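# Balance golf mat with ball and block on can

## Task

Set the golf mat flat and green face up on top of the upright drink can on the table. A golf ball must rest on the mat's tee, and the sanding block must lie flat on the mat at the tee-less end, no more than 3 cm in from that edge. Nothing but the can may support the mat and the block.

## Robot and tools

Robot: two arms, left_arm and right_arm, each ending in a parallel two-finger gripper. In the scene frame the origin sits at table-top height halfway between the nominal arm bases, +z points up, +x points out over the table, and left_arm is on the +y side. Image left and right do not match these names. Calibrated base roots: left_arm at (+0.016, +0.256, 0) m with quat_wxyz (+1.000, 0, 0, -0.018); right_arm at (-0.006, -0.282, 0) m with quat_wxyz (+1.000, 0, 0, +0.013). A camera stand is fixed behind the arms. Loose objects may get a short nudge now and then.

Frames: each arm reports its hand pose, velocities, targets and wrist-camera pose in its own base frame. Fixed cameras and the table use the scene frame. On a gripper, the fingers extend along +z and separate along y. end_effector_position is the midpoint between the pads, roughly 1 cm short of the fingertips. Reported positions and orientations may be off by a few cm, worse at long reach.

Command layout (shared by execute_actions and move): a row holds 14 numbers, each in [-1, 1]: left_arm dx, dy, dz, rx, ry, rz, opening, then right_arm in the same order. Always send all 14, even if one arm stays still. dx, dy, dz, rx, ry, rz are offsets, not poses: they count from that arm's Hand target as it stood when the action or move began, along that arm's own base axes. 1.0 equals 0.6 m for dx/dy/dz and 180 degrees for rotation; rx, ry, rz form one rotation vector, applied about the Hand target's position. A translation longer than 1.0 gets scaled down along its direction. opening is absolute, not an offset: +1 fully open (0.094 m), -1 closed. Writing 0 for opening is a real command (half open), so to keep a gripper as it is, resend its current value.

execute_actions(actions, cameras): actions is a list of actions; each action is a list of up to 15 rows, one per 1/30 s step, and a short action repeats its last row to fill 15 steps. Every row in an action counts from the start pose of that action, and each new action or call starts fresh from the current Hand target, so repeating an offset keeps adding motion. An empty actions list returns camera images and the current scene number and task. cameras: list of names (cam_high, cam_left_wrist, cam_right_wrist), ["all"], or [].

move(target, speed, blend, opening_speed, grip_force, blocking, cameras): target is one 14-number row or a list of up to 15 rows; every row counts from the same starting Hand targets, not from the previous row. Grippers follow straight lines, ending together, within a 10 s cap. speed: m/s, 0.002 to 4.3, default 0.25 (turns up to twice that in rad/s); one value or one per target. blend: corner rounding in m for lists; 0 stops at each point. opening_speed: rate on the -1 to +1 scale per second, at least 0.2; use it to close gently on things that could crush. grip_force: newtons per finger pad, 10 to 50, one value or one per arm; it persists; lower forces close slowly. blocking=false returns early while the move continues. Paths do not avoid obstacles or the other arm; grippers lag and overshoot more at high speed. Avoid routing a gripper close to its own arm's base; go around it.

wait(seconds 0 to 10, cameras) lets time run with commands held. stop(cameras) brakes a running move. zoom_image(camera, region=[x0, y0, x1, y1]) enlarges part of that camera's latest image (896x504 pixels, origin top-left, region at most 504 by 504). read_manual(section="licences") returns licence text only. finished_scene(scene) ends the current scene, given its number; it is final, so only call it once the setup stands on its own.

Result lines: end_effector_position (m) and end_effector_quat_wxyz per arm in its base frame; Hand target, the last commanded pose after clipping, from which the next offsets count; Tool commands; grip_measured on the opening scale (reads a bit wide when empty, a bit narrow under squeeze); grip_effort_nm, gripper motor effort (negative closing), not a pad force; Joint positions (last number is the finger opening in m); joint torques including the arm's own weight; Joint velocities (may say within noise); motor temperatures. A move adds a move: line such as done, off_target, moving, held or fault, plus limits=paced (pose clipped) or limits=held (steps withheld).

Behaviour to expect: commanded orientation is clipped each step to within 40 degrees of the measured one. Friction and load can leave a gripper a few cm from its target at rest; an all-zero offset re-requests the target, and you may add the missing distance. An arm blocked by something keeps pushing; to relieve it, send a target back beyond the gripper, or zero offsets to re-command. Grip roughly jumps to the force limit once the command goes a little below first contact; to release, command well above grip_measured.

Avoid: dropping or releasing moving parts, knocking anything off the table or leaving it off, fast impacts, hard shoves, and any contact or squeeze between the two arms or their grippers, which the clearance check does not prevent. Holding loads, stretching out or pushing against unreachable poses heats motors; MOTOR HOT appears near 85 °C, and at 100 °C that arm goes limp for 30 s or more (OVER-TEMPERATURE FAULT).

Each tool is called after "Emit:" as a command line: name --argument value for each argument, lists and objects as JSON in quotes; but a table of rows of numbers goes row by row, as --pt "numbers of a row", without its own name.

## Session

Emit:
execute_actions --actions '[]'

Scene clock: 0.00 s.
left_arm: end_effector_position=(+0.5817, +0.0652, +0.1052) grip_measured=+1.000 grip_effort_nm=n/a end_effector_quat_wxyz=(+0.007, +0.709, -0.705, +0.000) | right_arm: end_effector_position=(+0.5883, +0.4131, +0.1209) grip_measured=+1.000 grip_effort_nm=n/a end_effector_quat_wxyz=(+0.588, -0.159, +0.777, +0.160)
Joint positions: left_arm=[0.115 1.938 1.656 -1.299 0.009 -1.46 0.094] | right_arm=[0.657 1.928 1.119 0.544 0.183 0.112 0.094]
Joint velocities: within noise
Joint torques (N m): no reading
Motor temperatures (°C): left_arm=[38 38 42 37 37 36 37] | right_arm=[40 42 44 39 38 38 38]
Heat: left arm: hottest elbow 42 °C; right arm: hottest elbow 44 °C.
Hand target: left_arm +0.5881, +0.0659, +0.1056; +0.004, +0.709, -0.705, +0.002 | right_arm +0.5928, +0.4165, +0.1237; +0.592, -0.158, +0.774, +0.161
Tool commands: left_gripper/opening=+1.0 right_gripper/opening=+1.0

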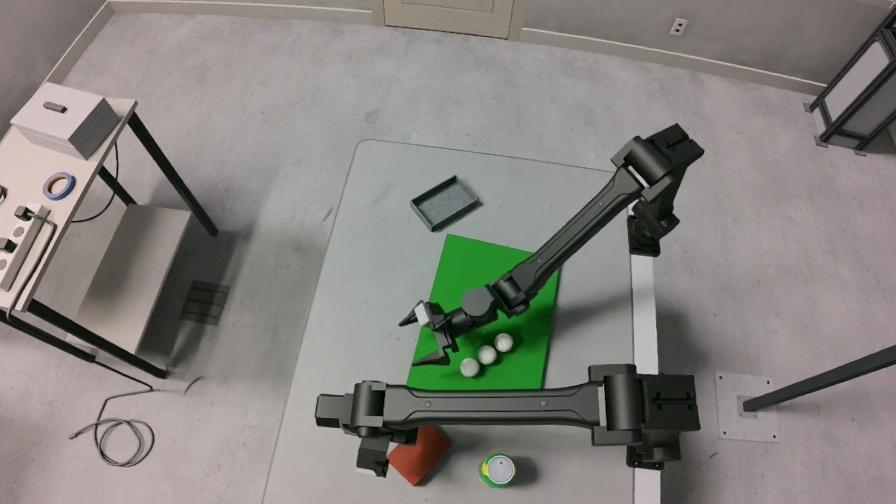

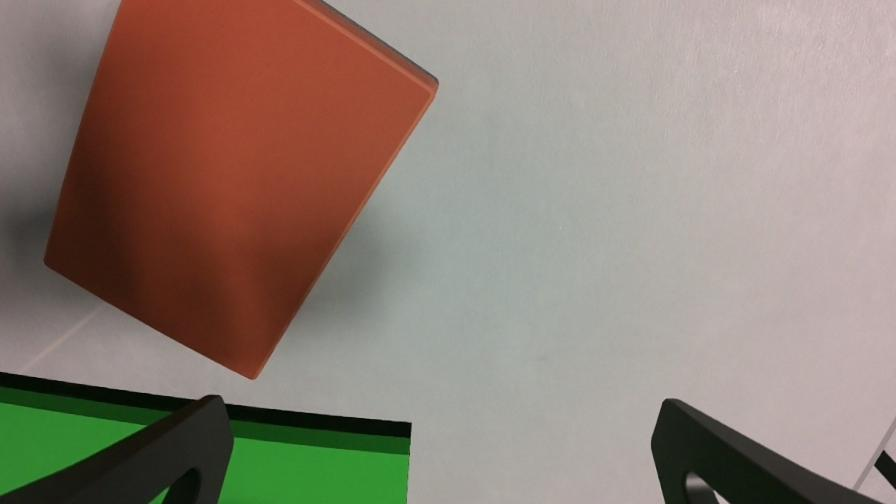

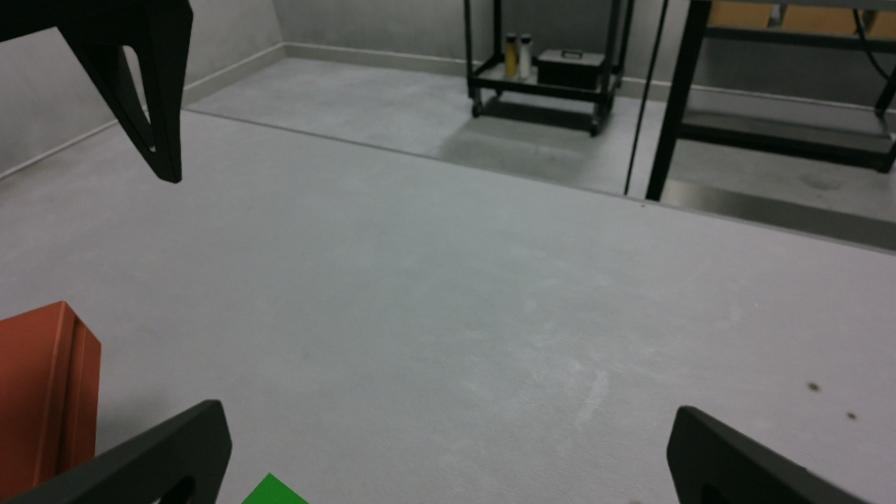

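Emit:
move --pt "0 0 0.1 0 0 0 1 -0.05 0 0.15 0 0 0 1" --pt "0 0.2 0.25 0 0 0 1 -0.2 -0.5 0.28 0 0 0 1" --speed 0.3 --blend 0.03 --cameras '["all"]'

Emit:
zoom_image --camera "cam_high" --region '[330, 140, 640, 504]'

Scene clock: 5.57 s.
left_arm: end_effector_position=(+0.5786, +0.1793, +0.2532) grip_measured=+1.000 grip_effort_nm=0.00 end_effector_quat_wxyz=(+0.003, +0.712, -0.702, +0.004) | right_arm: end_effector_position=(+0.4735, +0.1215, +0.2952) grip_measured=+1.000 grip_effort_nm=-0.01 end_effector_quat_wxyz=(+0.595, -0.156, +0.771, +0.168)
Joint positions: left_arm=[0.304 1.955 2.074 -1.69 0.009 -1.282 0.094] | right_arm=[0.137 1.069 0.693 0.123 -0.328 -0.008 0.094]
Joint torques (N m): left_arm=[0.32 -16.62 13.22 -0.14 -0.16 0.08] | right_arm=[-0.5 -6.48 10.19 2.04 -0.16 -0.14]
Heat: left arm: hottest elbow 43 °C; right arm: hottest elbow 45 °C.
Hand target: left_arm +0.5881, +0.1858, +0.2555; +0.004, +0.709, -0.706, +0.002 | right_arm +0.4728, +0.1165, +0.2918; +0.592, -0.158, +0.774, +0.161
Off the commanded pose: left_arm 0.012 m, 1 deg | right_arm 0.006 m, 1 deg.
joint sent to its limit (left arm) — joint 4 (wrist pitch), lower limit. The joint targets still meet the commanded pose.
move: off_target (left_arm)

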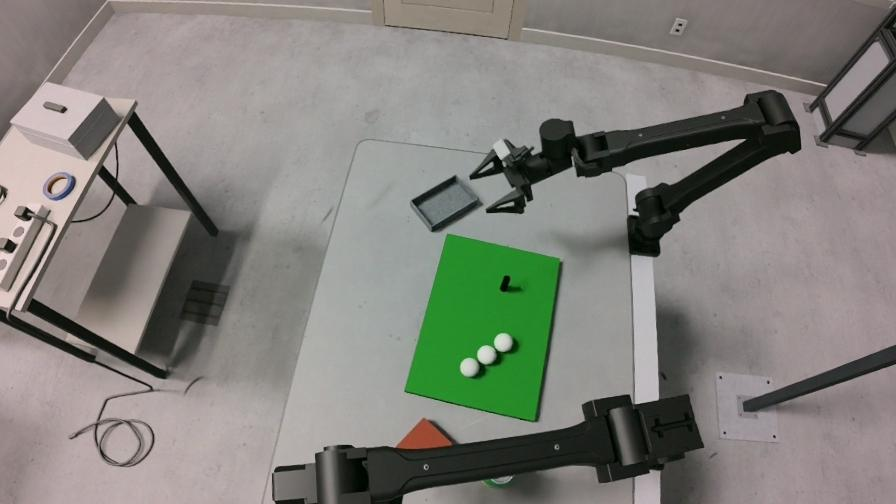

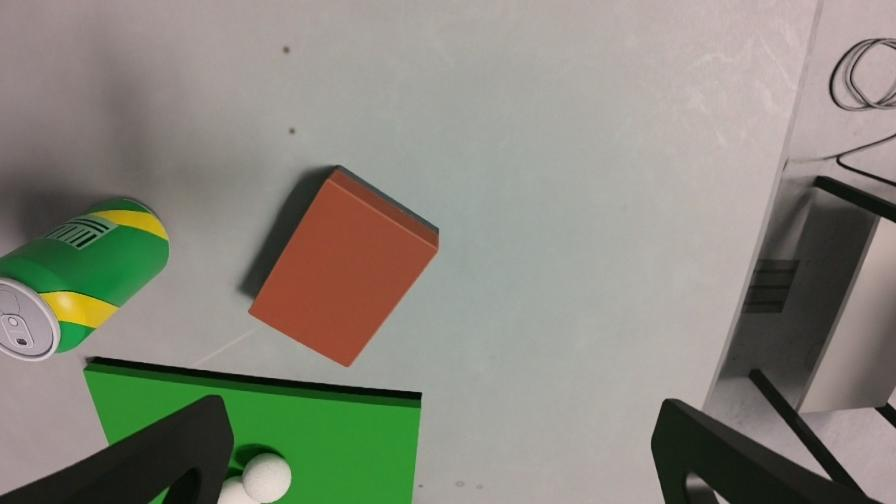

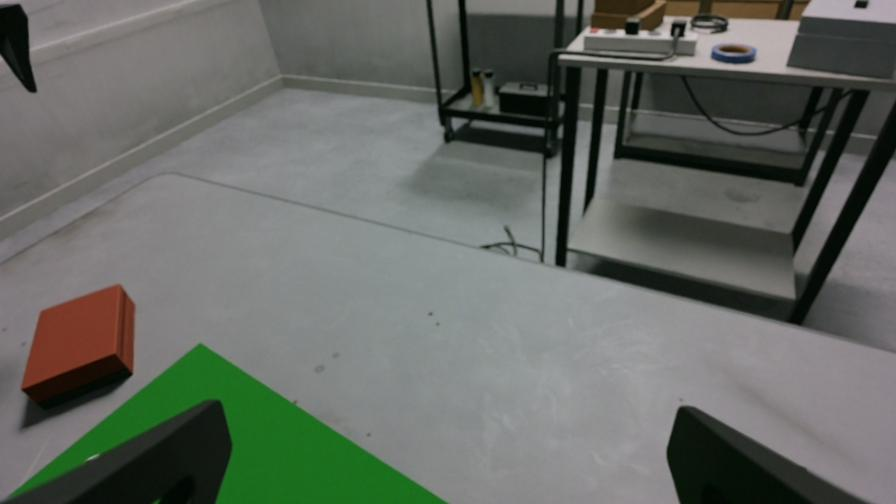

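Scaled by 1.385 from the camera's 896x504 image, which has a finer 1280x720 frame.

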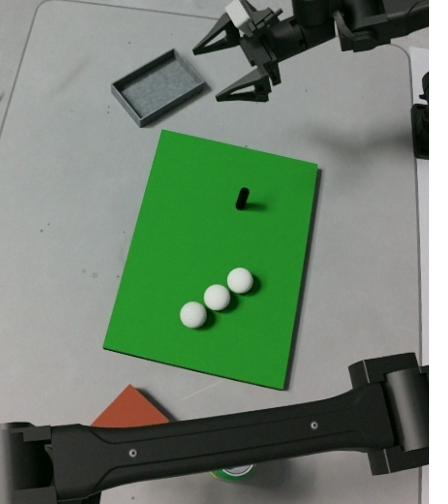

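Emit:
move --target '[-0.323,-0.21,0.0,0,0,0,1,-0.05,0.05,0,0.303,0.377,-0.649,1]' --speed 0.35 --cameras '["all"]'

Scene clock: 38.07 s.
left_arm: end_effector_position=(+0.3934, +0.0647, +0.2577) grip_measured=+1.000 grip_effort_nm=0.00 end_effector_quat_wxyz=(+0.006, +0.708, -0.707, +0.001) | right_arm: end_effector_position=(+0.4313, +0.1457, +0.2847) grip_measured=+1.000 grip_effort_nm=-0.02 end_effector_quat_wxyz=(-0.015, +0.766, +0.643, -0.022)
Joint positions: left_arm=[0.168 1.386 1.361 -1.555 0.009 -1.404 0.094] | right_arm=[0.322 1.563 1.623 -1.682 -0.012 2.066 0.094]
Joint torques (N m): left_arm=[-1.73 -10.29 8.85 0.55 -0.12 -0.21] | right_arm=[-0.26 -11.28 13.27 0.21 -0.06 0.09]
Heat: left arm: hottest elbow 46 °C; right arm: hottest elbow 47 °C.
Hand target: left_arm +0.3943, +0.0598, +0.2556; +0.004, +0.709, -0.705, +0.003 | right_arm +0.4428, +0.1465, +0.2917; +0.010, +0.830, +0.555, -0.059
Off the commanded pose: left_arm 0.005 m, 0 deg | right_arm 0.014 m, 13 deg.
joint sent to its limit (right arm) — joint 4 (wrist pitch), lower limit; joint 6 (wrist roll), upper limit. The joint targets are off in orientation, not in position.
move: off_target (right_arm)

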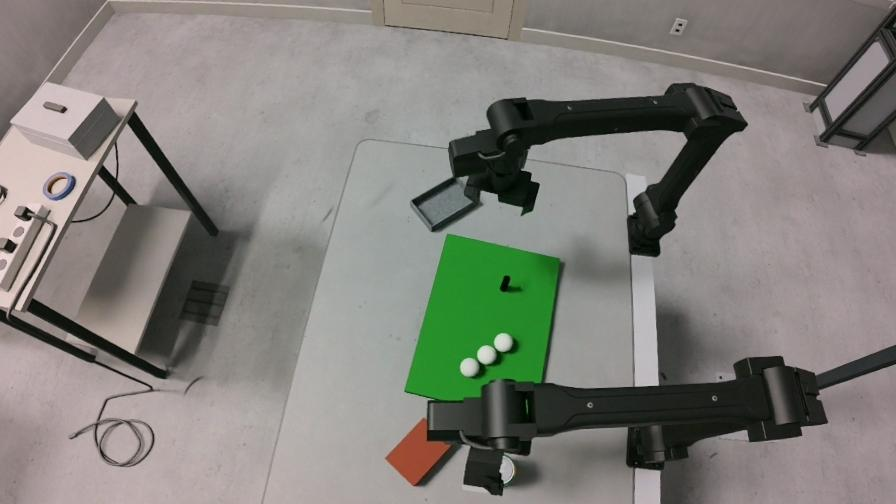

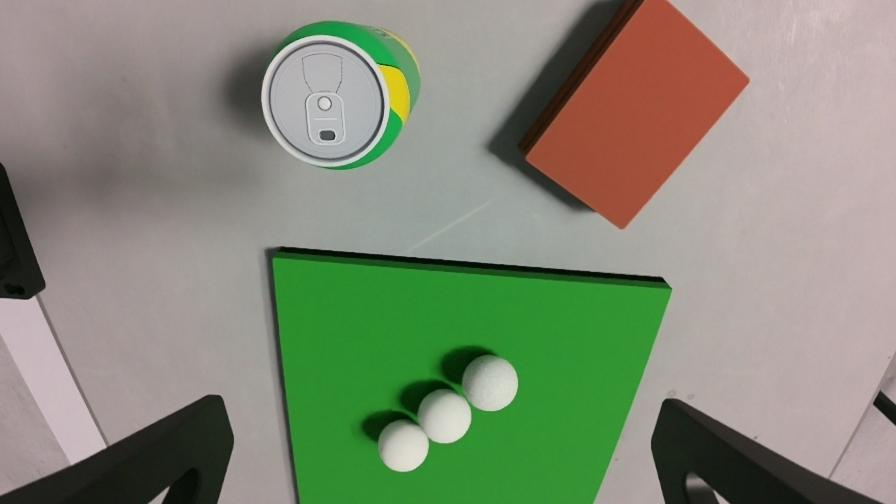

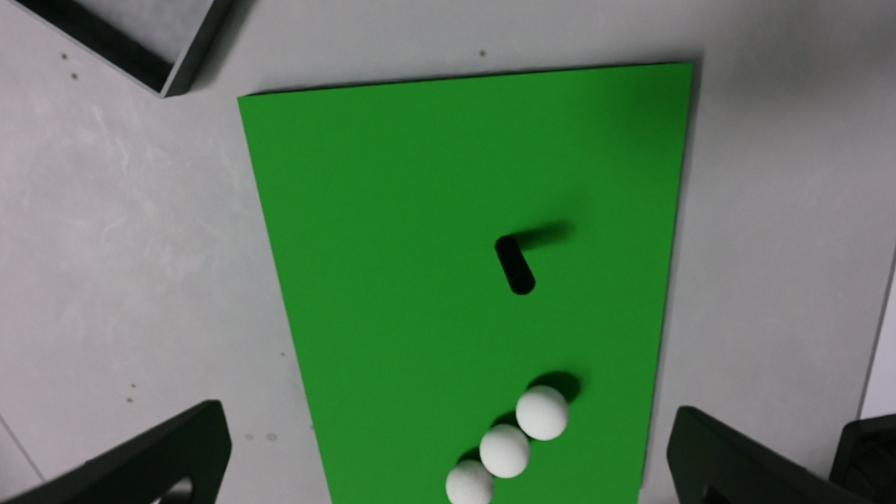

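Emit:
move --target '[-0.085,0.085,-0.13,0,0,0,1,-0.06,0.42,-0.06,0.045,0.028,0.873,1]' --speed 0.35 --cameras '["all"]'

Scene clock: 69.53 s.
left_arm: end_effector_position=(+0.3451, +0.1063, +0.1790) grip_measured=+1.000 grip_effort_nm=0.00 end_effector_quat_wxyz=(+0.008, +0.710, -0.705, +0.001) | right_arm: end_effector_position=(+0.3997, +0.3864, +0.2540) grip_measured=+1.000 grip_effort_nm=-0.03 end_effector_quat_wxyz=(-0.006, -0.372, +0.928, -0.003)
Joint positions: left_arm=[0.304 1.317 1.087 -1.354 0.009 -1.273 0.094] | right_arm=[0.77 1.81 1.862 -1.635 0.002 0.006 0.094]
Joint torques (N m): left_arm=[0.56 -9.35 8.59 0.77 -0.14 0.09] | right_arm=[0.32 -14.68 13.46 0.55 -0.1 -0.18]
Motor temperatures (°C): left_arm=[38 39 46 37 37 36 37] | right_arm=[39 43 51 39 38 38 38]
Heat: left arm: hottest elbow 46 °C; right arm: hottest elbow 51 °C.
Hand target: left_arm +0.3433, +0.1108, +0.1777; +0.004, +0.709, -0.706, +0.003 | right_arm +0.4066, +0.3986, +0.2557; +0.001, -0.382, +0.924, +0.001
Off the commanded pose: left_arm 0.005 m, 1 deg | right_arm 0.014 m, 1 deg.
move: off_target (right_arm)

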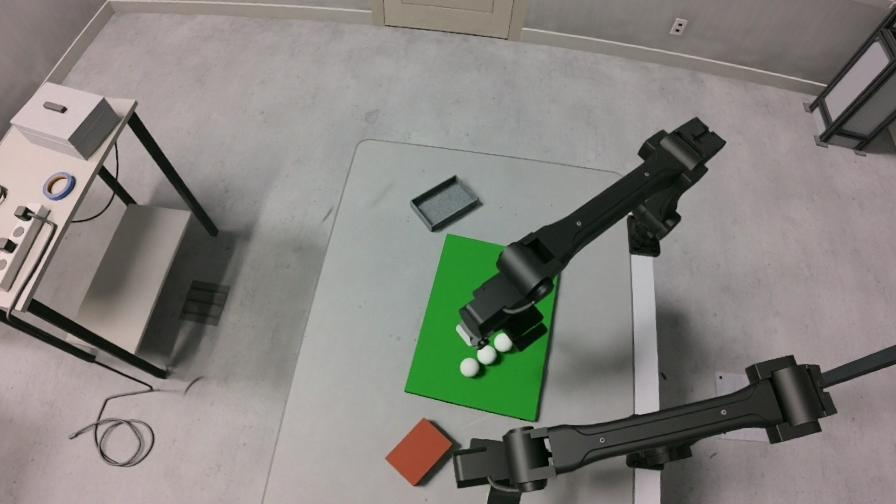

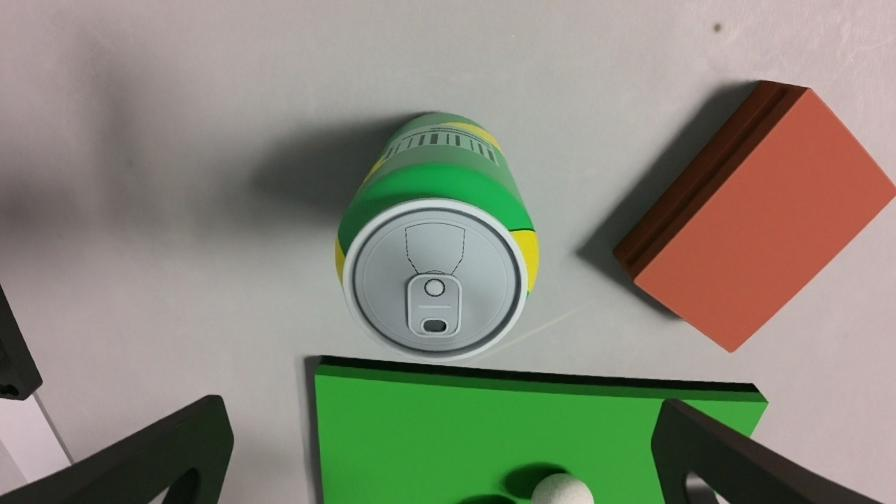

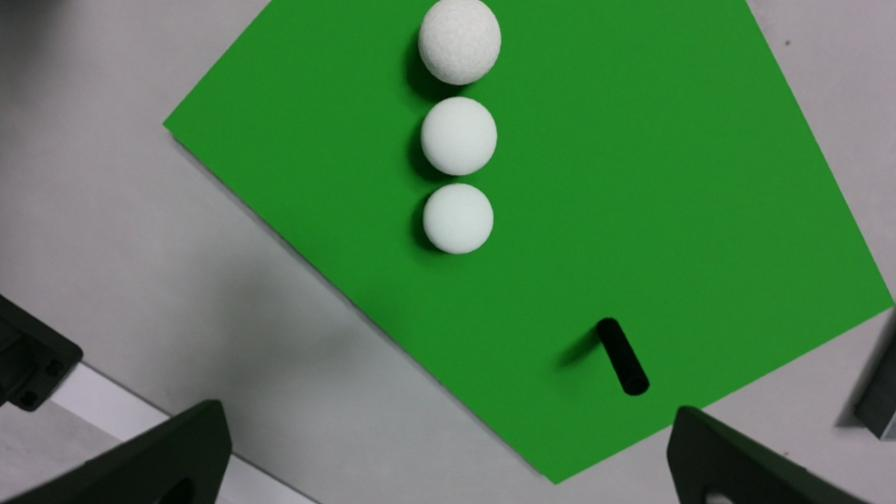

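Emit:
move --pt "-0.007 0.008 -0.09 0 0 0 1 -0.0322 -0.046 -0.24 0 0 0 1" --pt "-0.007 0.008 -0.172 0 0 0 1 -0.0322 -0.046 -0.325 0 0 0 0.6" --speed 0.2 --grip_force '[20,25]' --cameras '["all"]'

Scene clock: 81.77 s.
left_arm: end_effector_position=(+0.3396, +0.1107, +0.0795) grip_measured=+1.000 grip_effort_nm=0.00 end_effector_quat_wxyz=(+0.003, +0.709, -0.705, +0.004) | right_arm: end_effector_position=(+0.3849, +0.3720, +0.0715) grip_measured=+0.603 grip_effort_nm=-0.15 end_effector_quat_wxyz=(+0.006, -0.378, +0.926, +0.002)
Joint positions: left_arm=[0.321 1.401 0.887 -1.058 0.009 -1.257 0.094] | right_arm=[0.77 1.832 1.401 -1.128 0.002 -0.006 0.075]
Joint torques (N m): left_arm=[0.5 -7.71 8.08 0.7 -0.15 0.08] | right_arm=[0.03 -14.56 8.73 1.16 -0.09 -0.14]
Heat: left arm: hottest elbow 46 °C; right arm: hottest elbow 51 °C.
Hand target: left_arm +0.3390, +0.1157, +0.0744; +0.004, +0.709, -0.705, +0.002 | right_arm +0.3874, +0.3709, +0.0606; +0.000, -0.382, +0.924, +0.001
Off the commanded pose: left_arm 0.007 m, 0 deg | right_arm 0.011 m, 1 deg.
grip_force (N): 20, 25
move: off_target (right_arm); target 2's new opening was sent with right_arm's hand 0.011 m and 1 deg from that target

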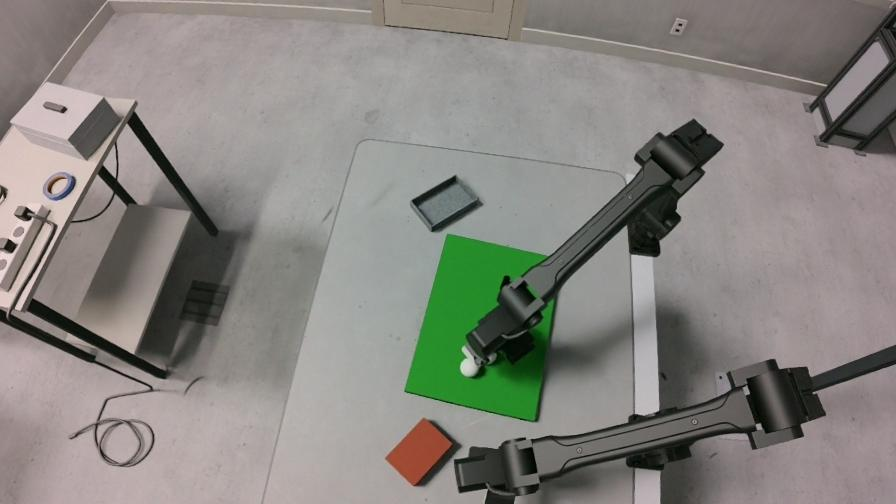

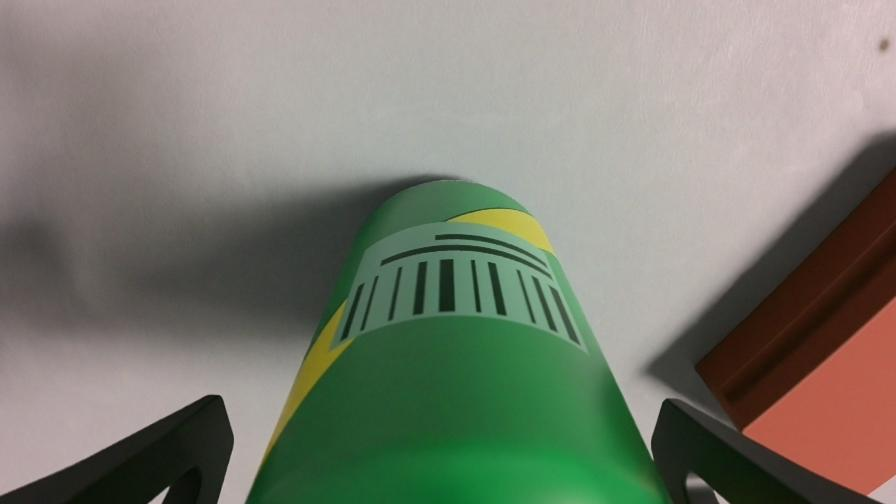

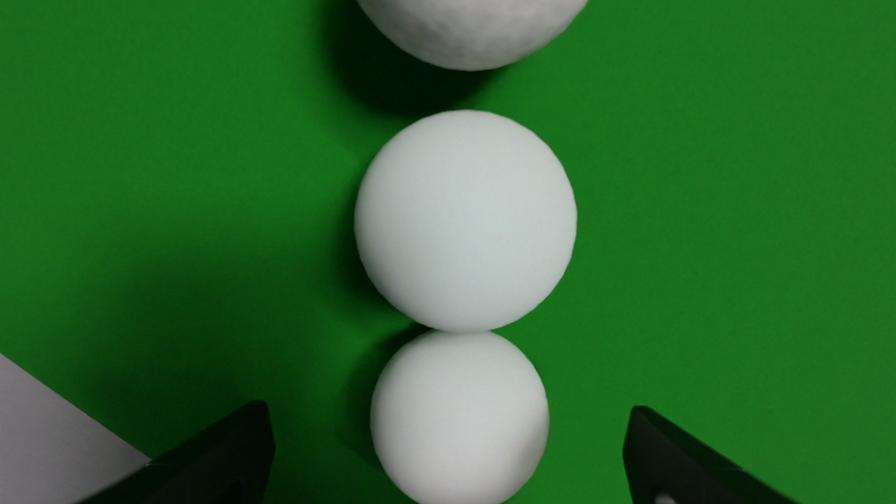

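Emit:
move --pt "0 0 0 0 0 0 0.32 -0.01 -0.01 -0.022 0 0 0 0.6" --speed 0.1 --opening_speed 0.6 --cameras '["cam_right_wrist","cam_left_wrist"]'

Scene clock: 88.57 s.
left_arm: end_effector_position=(+0.3407, +0.1110, +0.0795) grip_measured=+0.434 grip_effort_nm=-0.46 end_effector_quat_wxyz=(+0.001, +0.709, -0.705, +0.005) | right_arm: end_effector_position=(+0.3799, +0.3672, +0.0573) grip_measured=+0.603 grip_effort_nm=-0.15 end_effector_quat_wxyz=(+0.006, -0.378, +0.926, +0.002)
Joint positions: left_arm=[0.321 1.401 0.887 -1.054 0.009 -1.256 0.067] | right_arm=[0.77 1.832 1.36 -1.087 0.002 -0.006 0.075]
Joint torques (N m): left_arm=[0.26 -8 8.02 0.51 -0.13 0.05] | right_arm=[-0.32 -14.33 8.29 1.16 -0.09 -0.16]
Heat: left arm: hottest elbow 47 °C; right arm: hottest elbow 51 °C.
Hand target: left_arm +0.3390, +0.1157, +0.0744; +0.004, +0.709, -0.705, +0.002 | right_arm +0.3814, +0.3649, +0.0475; +0.000, -0.382, +0.924, +0.001
Off the commanded pose: left_arm 0.007 m, 0 deg | right_arm 0.010 m, 1 deg.
grip_force (N): 20, 25
move: done
Images, in order (width x height): cam_left_wrist 896x504, cam_right_wrist 896x504.

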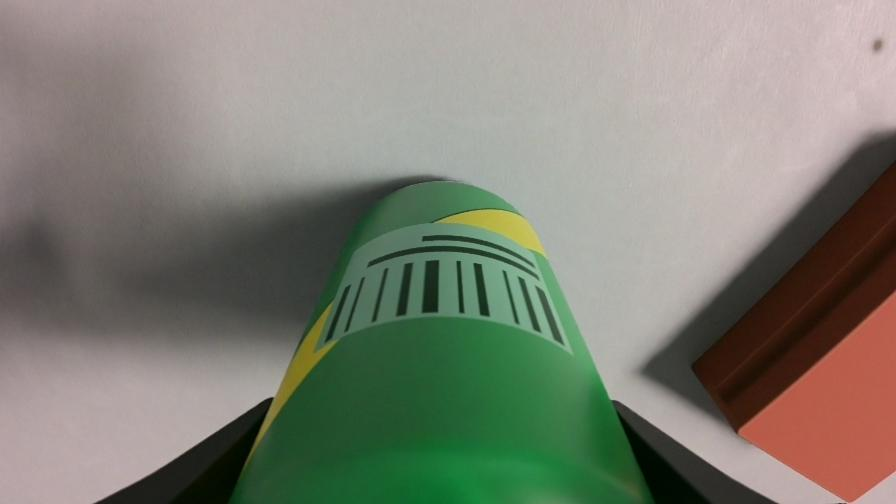

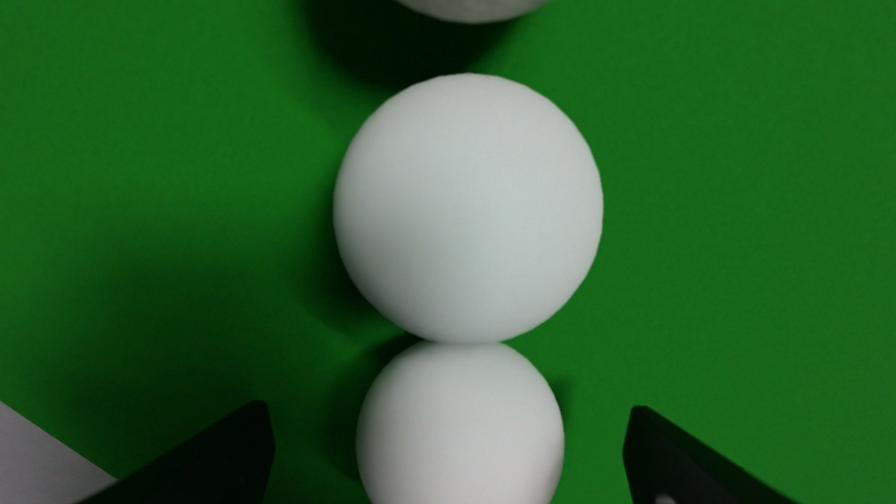

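Emit:
move --pt "0 0 0 0 0 0 0.32 0 0 0 0 0 0 -0.25" --pt "0 0 0.17 0 0 0 0.32 0 0 0.2 0 0 0 -0.25" --pt "0.05 0 0.2 0 0 0 0.32 -0.02 -0.55 0.22 0 0 0 -0.25" --speed 0.25 --opening_speed 0.8 --blend '[0,0.03,0]' --cameras '["all"]'

Scene clock: 97.00 s.
left_arm: end_effector_position=(+0.3479, +0.1134, +0.1712) grip_measured=+0.433 grip_effort_nm=-0.47 end_effector_quat_wxyz=(+0.027, +0.709, -0.705, -0.009) | right_arm: end_effector_position=(+0.3720, +0.0375, +0.1768) grip_measured=-0.088 grip_effort_nm=-0.58 end_effector_quat_wxyz=(+0.001, -0.379, +0.925, -0.001)
Joint positions: left_arm=[0.321 1.363 1.108 -1.371 0.009 -1.256 0.067] | right_arm=[0.102 1.342 1.105 -1.331 0.001 -0.675 0.043]
Joint torques (N m): left_arm=[-1.14 -8.76 14.37 -0.17 -0.13 -0.16] | right_arm=[-0.56 -10.17 9.33 0.28 -0.14 -0.14]
Heat: left arm: hottest elbow 47 °C; right arm: hottest elbow 50 °C.
Hand target: left_arm +0.3690, +0.1156, +0.1944; +0.004, +0.709, -0.705, +0.002 | right_arm +0.3694, +0.0349, +0.1793; +0.000, -0.382, +0.924, +0.001
Off the commanded pose: left_arm 0.031 m, 3 deg | right_arm 0.005 m, 0 deg.
grip_force (N): 20, 25
move: off_target (left_arm)

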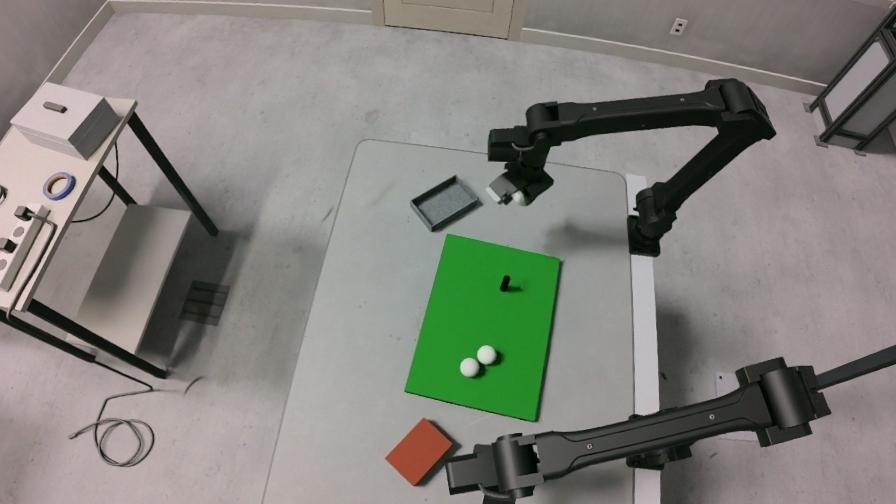

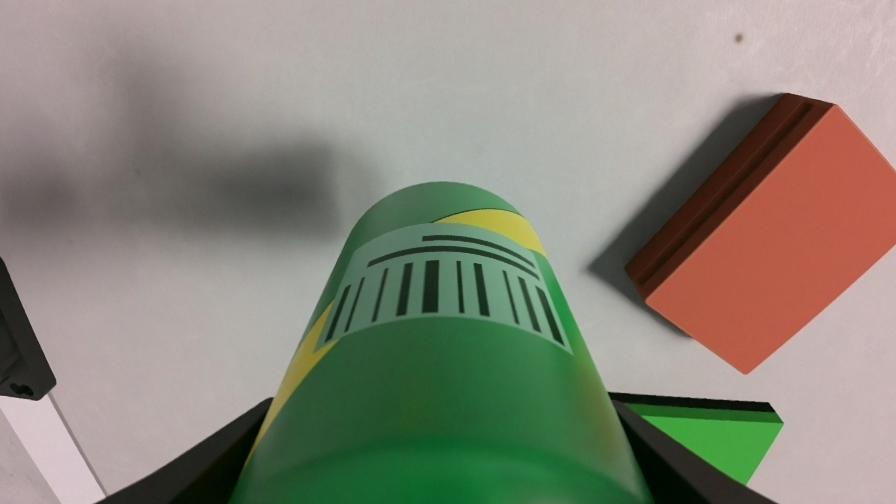

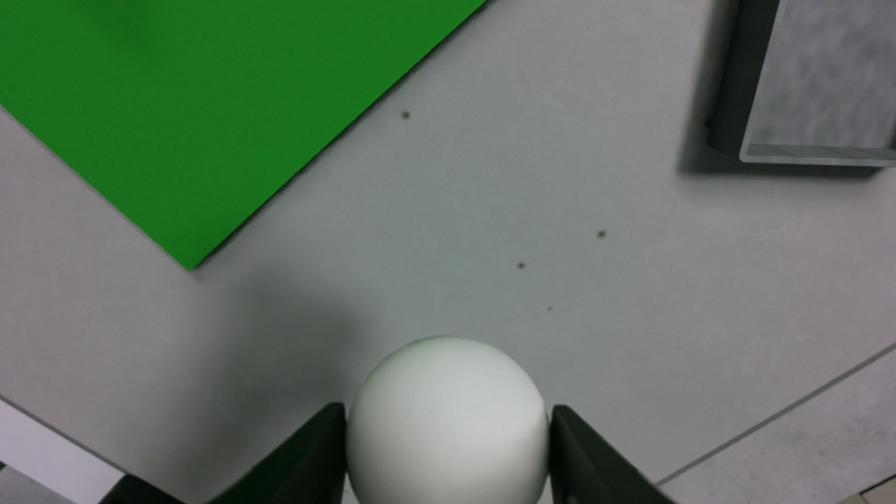

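Emit:
move --pt "0.25 -0.33 0.13 0 0 0 0.32 0.285 -0.16 -0.07 0 0 0 -0.25" --pt "0.458 -0.664 0.11 0 0 0 0.32 0.285 -0.16 -0.225 0 0 0 -0.25" --speed 0.2 --blend '[0.03,0]' --cameras '["all"]'

Scene clock: 112.00 s.
left_arm: end_effector_position=(+0.6346, -0.2779, +0.2316) grip_measured=+0.433 grip_effort_nm=-0.47 end_effector_quat_wxyz=(-0.011, +0.703, -0.709, +0.044) | right_arm: end_effector_position=(+0.5398, -0.0574, +0.0547) grip_measured=-0.088 grip_effort_nm=-0.58 end_effector_quat_wxyz=(+0.004, -0.379, +0.925, -0.003)
Joint positions: left_arm=[-0.409 2.191 2.4 -1.691 0.012 -1.972 0.067] | right_arm=[-0.105 1.87 1.409 -1.101 0 -0.882 0.043]
Joint torques (N m): left_arm=[-0.5 -22.07 14.89 0.02 -0.25 -0.16] | right_arm=[0.03 -14.97 8.5 1.11 -0.15 -0.15]
Heat: left arm: hottest elbow 49 °C; right arm: hottest elbow 50 °C.
Hand target: left_arm +0.6437, -0.2830, +0.2603; +0.004, +0.709, -0.706, +0.002 | right_arm +0.5403, -0.0612, +0.0443; +0.000, -0.382, +0.924, +0.001
Off the commanded pose: left_arm 0.031 m, 5 deg | right_arm 0.011 m, 1 deg.
joint sent to its limit (left arm) — joint 4 (wrist pitch), lower limit. The joint targets are off in orientation, not in position.
grip_force (N): 20, 25
move: off_target (left_arm, right_arm)

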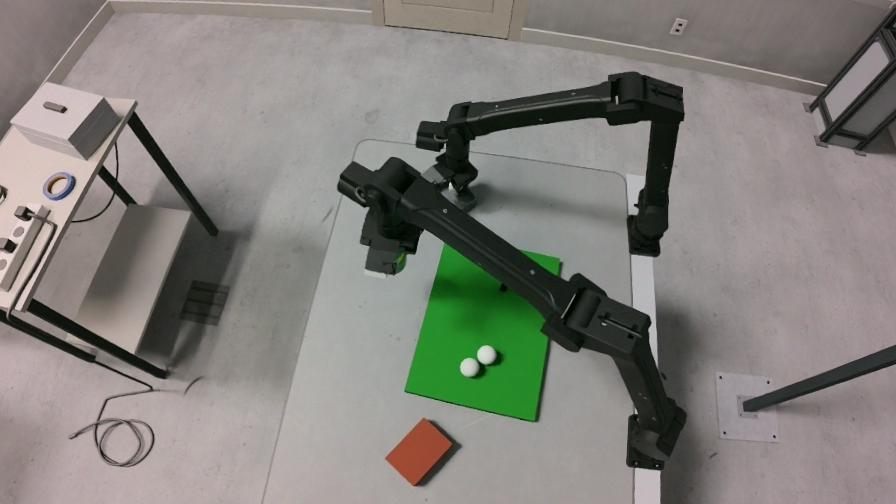

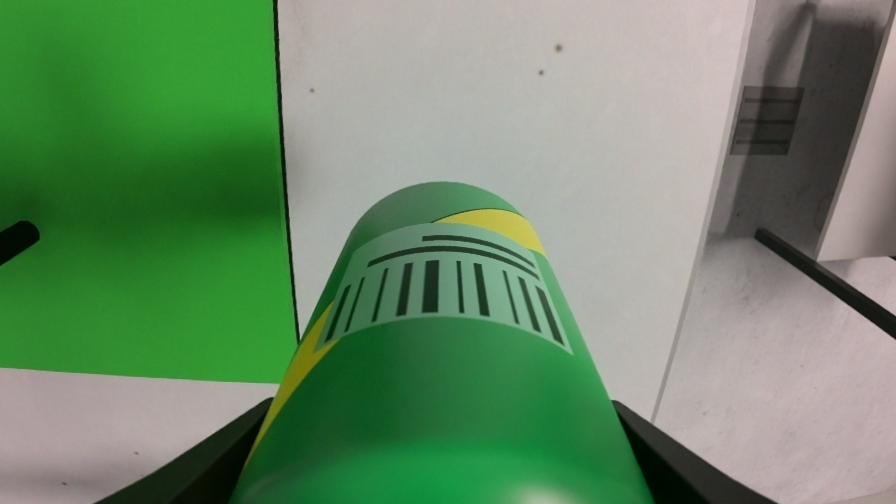

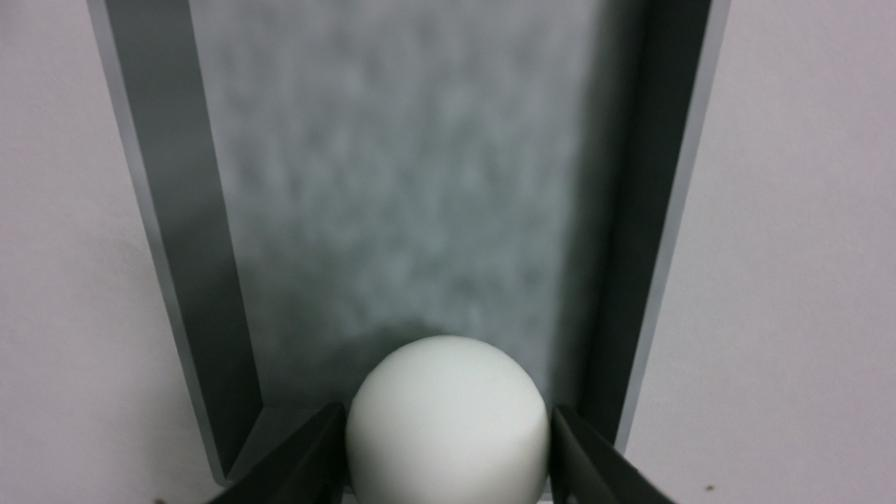

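Emit:
move --pt "0.015 0.0 -0.262 0 0 0 0.32 0.035 0.035 -0.027 0 0 0 -0.25" --pt "0.015 0.0 -0.28 0 0 0 0.32 0.035 0.035 -0.027 0 0 0 0.15" --pt "0.015 0.0 -0.283 0 0 0 0.32 0.035 0.035 0.2 0 0 0 0.15" --speed '[0.12,0.12,0.2]' --cameras '["all"]'

Scene clock: 121.63 s.
left_arm: end_effector_position=(+0.6485, -0.2839, +0.0877) grip_measured=+0.433 grip_effort_nm=-0.47 end_effector_quat_wxyz=(+0.008, +0.704, -0.710, -0.004) | right_arm: end_effector_position=(+0.5504, -0.0453, +0.1580) grip_measured=+0.147 grip_effort_nm=0.13 end_effector_quat_wxyz=(-0.006, -0.384, +0.923, +0.003)
Joint positions: left_arm=[-0.409 2.324 2.259 -1.52 0.012 -1.972 0.067] | right_arm=[-0.081 1.82 1.623 -1.387 0 -0.87 0.054]
Joint torques (N m): left_arm=[-0.56 -23.3 9.68 0.49 -0.25 -0.14] | right_arm=[0.85 -15.44 12.85 0.1 -0.15 0.09]
Heat: left arm: hottest elbow 49 °C; right arm: hottest elbow 50 °C.
Hand target: left_arm +0.6527, -0.2830, +0.0906; +0.004, +0.709, -0.706, +0.003 | right_arm +0.5615, -0.0401, +0.1646; +0.001, -0.382, +0.924, +0.001
Off the commanded pose: left_arm 0.005 m, 1 deg | right_arm 0.014 m, 1 deg.
grip_force (N): 20, 25
move: off_target (right_arm); target 2's new opening was sent with right_arm's hand 0.020 m and 0 deg from that target

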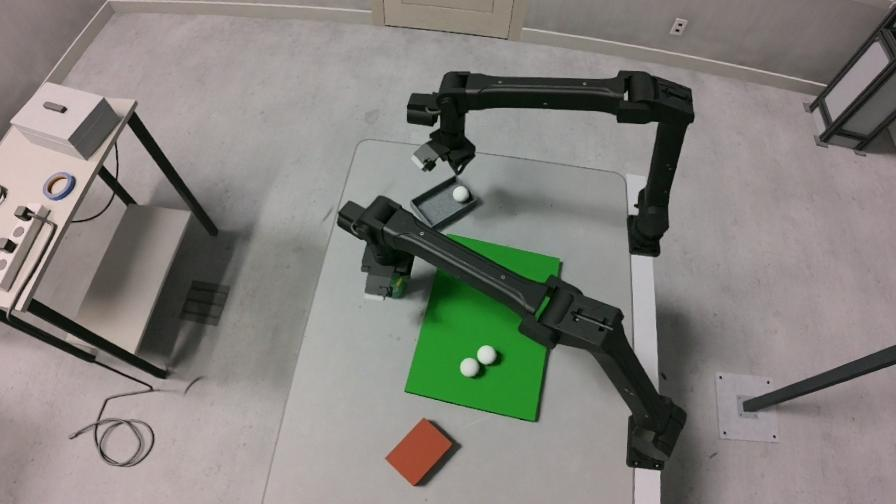

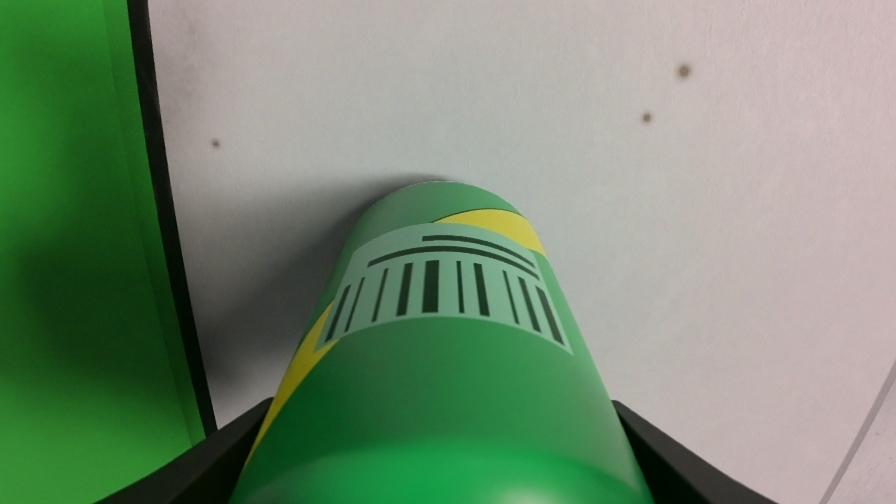

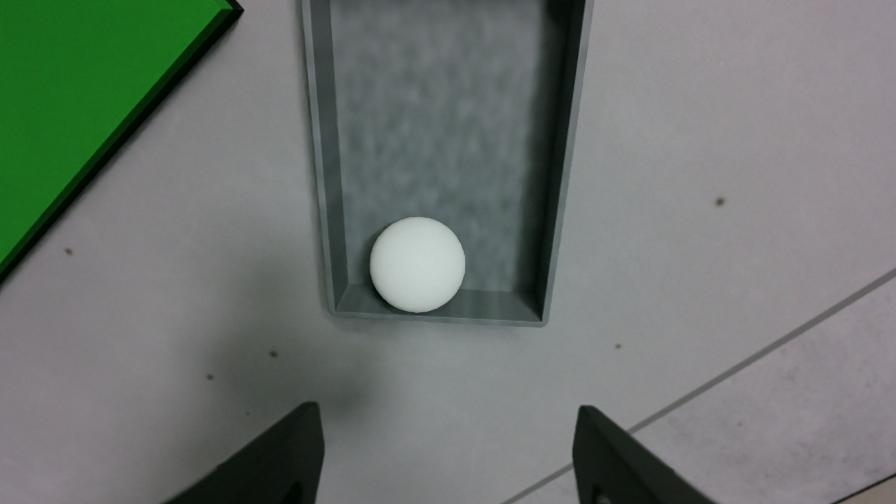

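Emit:
move --pt "0 0 -0.022 0 0 0 0.32 0 0 0 0 0 0 0.15" --speed 0.05

Scene clock: 124.07 s.
left_arm: end_effector_position=(+0.6504, -0.2847, +0.0846) grip_measured=+0.433 grip_effort_nm=-0.47 end_effector_quat_wxyz=(+0.006, +0.704, -0.710, +0.001) | right_arm: end_effector_position=(+0.5503, -0.0453, +0.1580) grip_measured=+0.147 grip_effort_nm=0.13 end_effector_quat_wxyz=(-0.006, -0.384, +0.923, +0.003)
Joint positions: left_arm=[-0.409 2.32 2.245 -1.497 0.011 -1.972 0.067] | right_arm=[-0.081 1.82 1.623 -1.388 0 -0.87 0.054]
Joint torques (N m): left_arm=[-0.09 -22.59 8.69 0.8 -0.21 -0.15] | right_arm=[1.03 -15.27 12.86 0.32 -0.14 0.1]
Heat: left arm: hottest elbow 49 °C; right arm: hottest elbow 50 °C.
Hand target: left_arm +0.6527, -0.2830, +0.0774; +0.004, +0.709, -0.706, +0.003 | right_arm +0.5614, -0.0401, +0.1646; +0.001, -0.382, +0.924, +0.001
Off the commanded pose: left_arm 0.008 m, 1 deg | right_arm 0.014 m, 1 deg.
grip_force (N): 20, 25
move: off_target (right_arm)

Emit:
move --pt "0 0 -0.015 0 0 0 0.32 0 0 0 0 0 0 0.15" --pt "0 0 -0.015 0 0 0 1 0 0 0 0 0 0 0.15" --pt "-0.0 0.0 0.24 0 0 0 1 0 0 0 0 0 0 0.15" --pt "-0.33 0.32 0.34 0 0 0 1 0 0 0 0 0 0 0.15" --speed '[0.05,0.05,0.15,0.3]' --opening_speed 0.8 --cameras '["all"]'

Scene clock: 131.43 s.
left_arm: end_effector_position=(+0.4565, -0.0957, +0.2872) grip_measured=+0.998 grip_effort_nm=0.11 end_effector_quat_wxyz=(-0.001, +0.711, -0.703, +0.012) | right_arm: end_effector_position=(+0.5503, -0.0453, +0.1580) grip_measured=+0.147 grip_effort_nm=0.13 end_effector_quat_wxyz=(-0.006, -0.384, +0.923, +0.003)
Joint positions: left_arm=[-0.202 1.545 1.609 -1.613 0.011 -1.784 0.094] | right_arm=[-0.081 1.82 1.623 -1.388 0 -0.87 0.054]
Joint torques (N m): left_arm=[0.15 -11.81 9.01 -0.02 -0.17 0.03] | right_arm=[1.26 -15.44 12.81 0.27 -0.14 0.11]
Heat: left arm: hottest elbow 49 °C; right arm: hottest elbow 51 °C.
Hand target: left_arm +0.4547, -0.0909, +0.2815; +0.004, +0.709, -0.706, +0.002 | right_arm +0.5614, -0.0401, +0.1646; +0.001, -0.382, +0.924, +0.001
Off the commanded pose: left_arm 0.008 m, 1 deg | right_arm 0.014 m, 1 deg.
grip_force (N): 20, 25
move: off_target (right_arm); target 2's new opening was sent with left_arm's hand 0.016 m and 1 deg from that target

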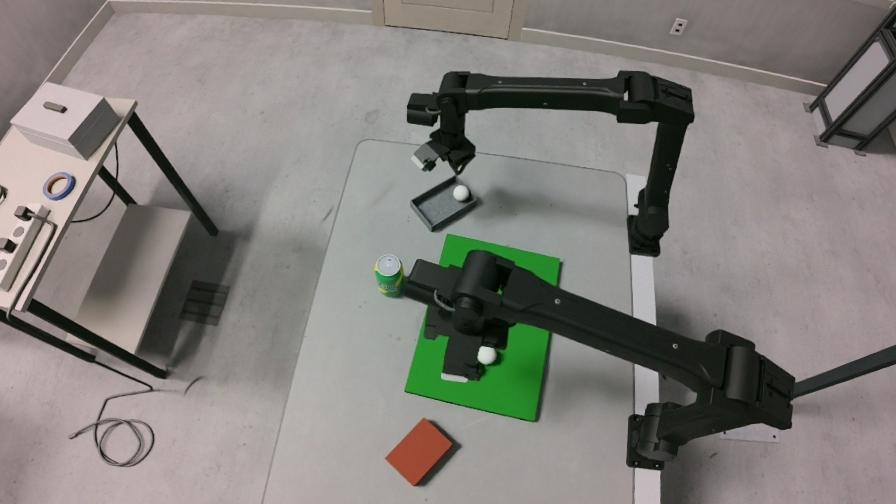

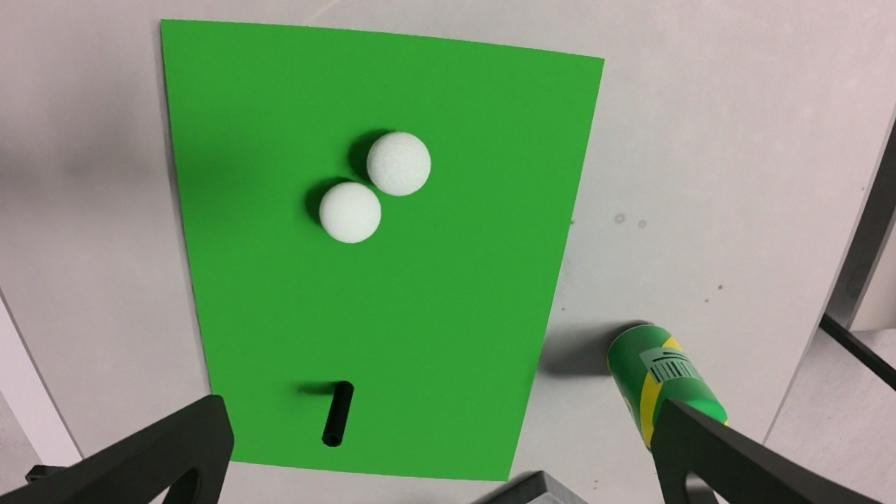

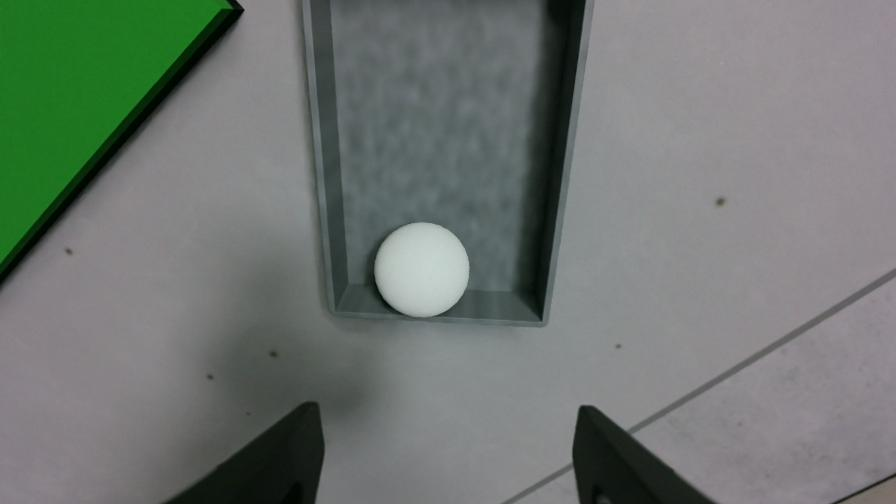

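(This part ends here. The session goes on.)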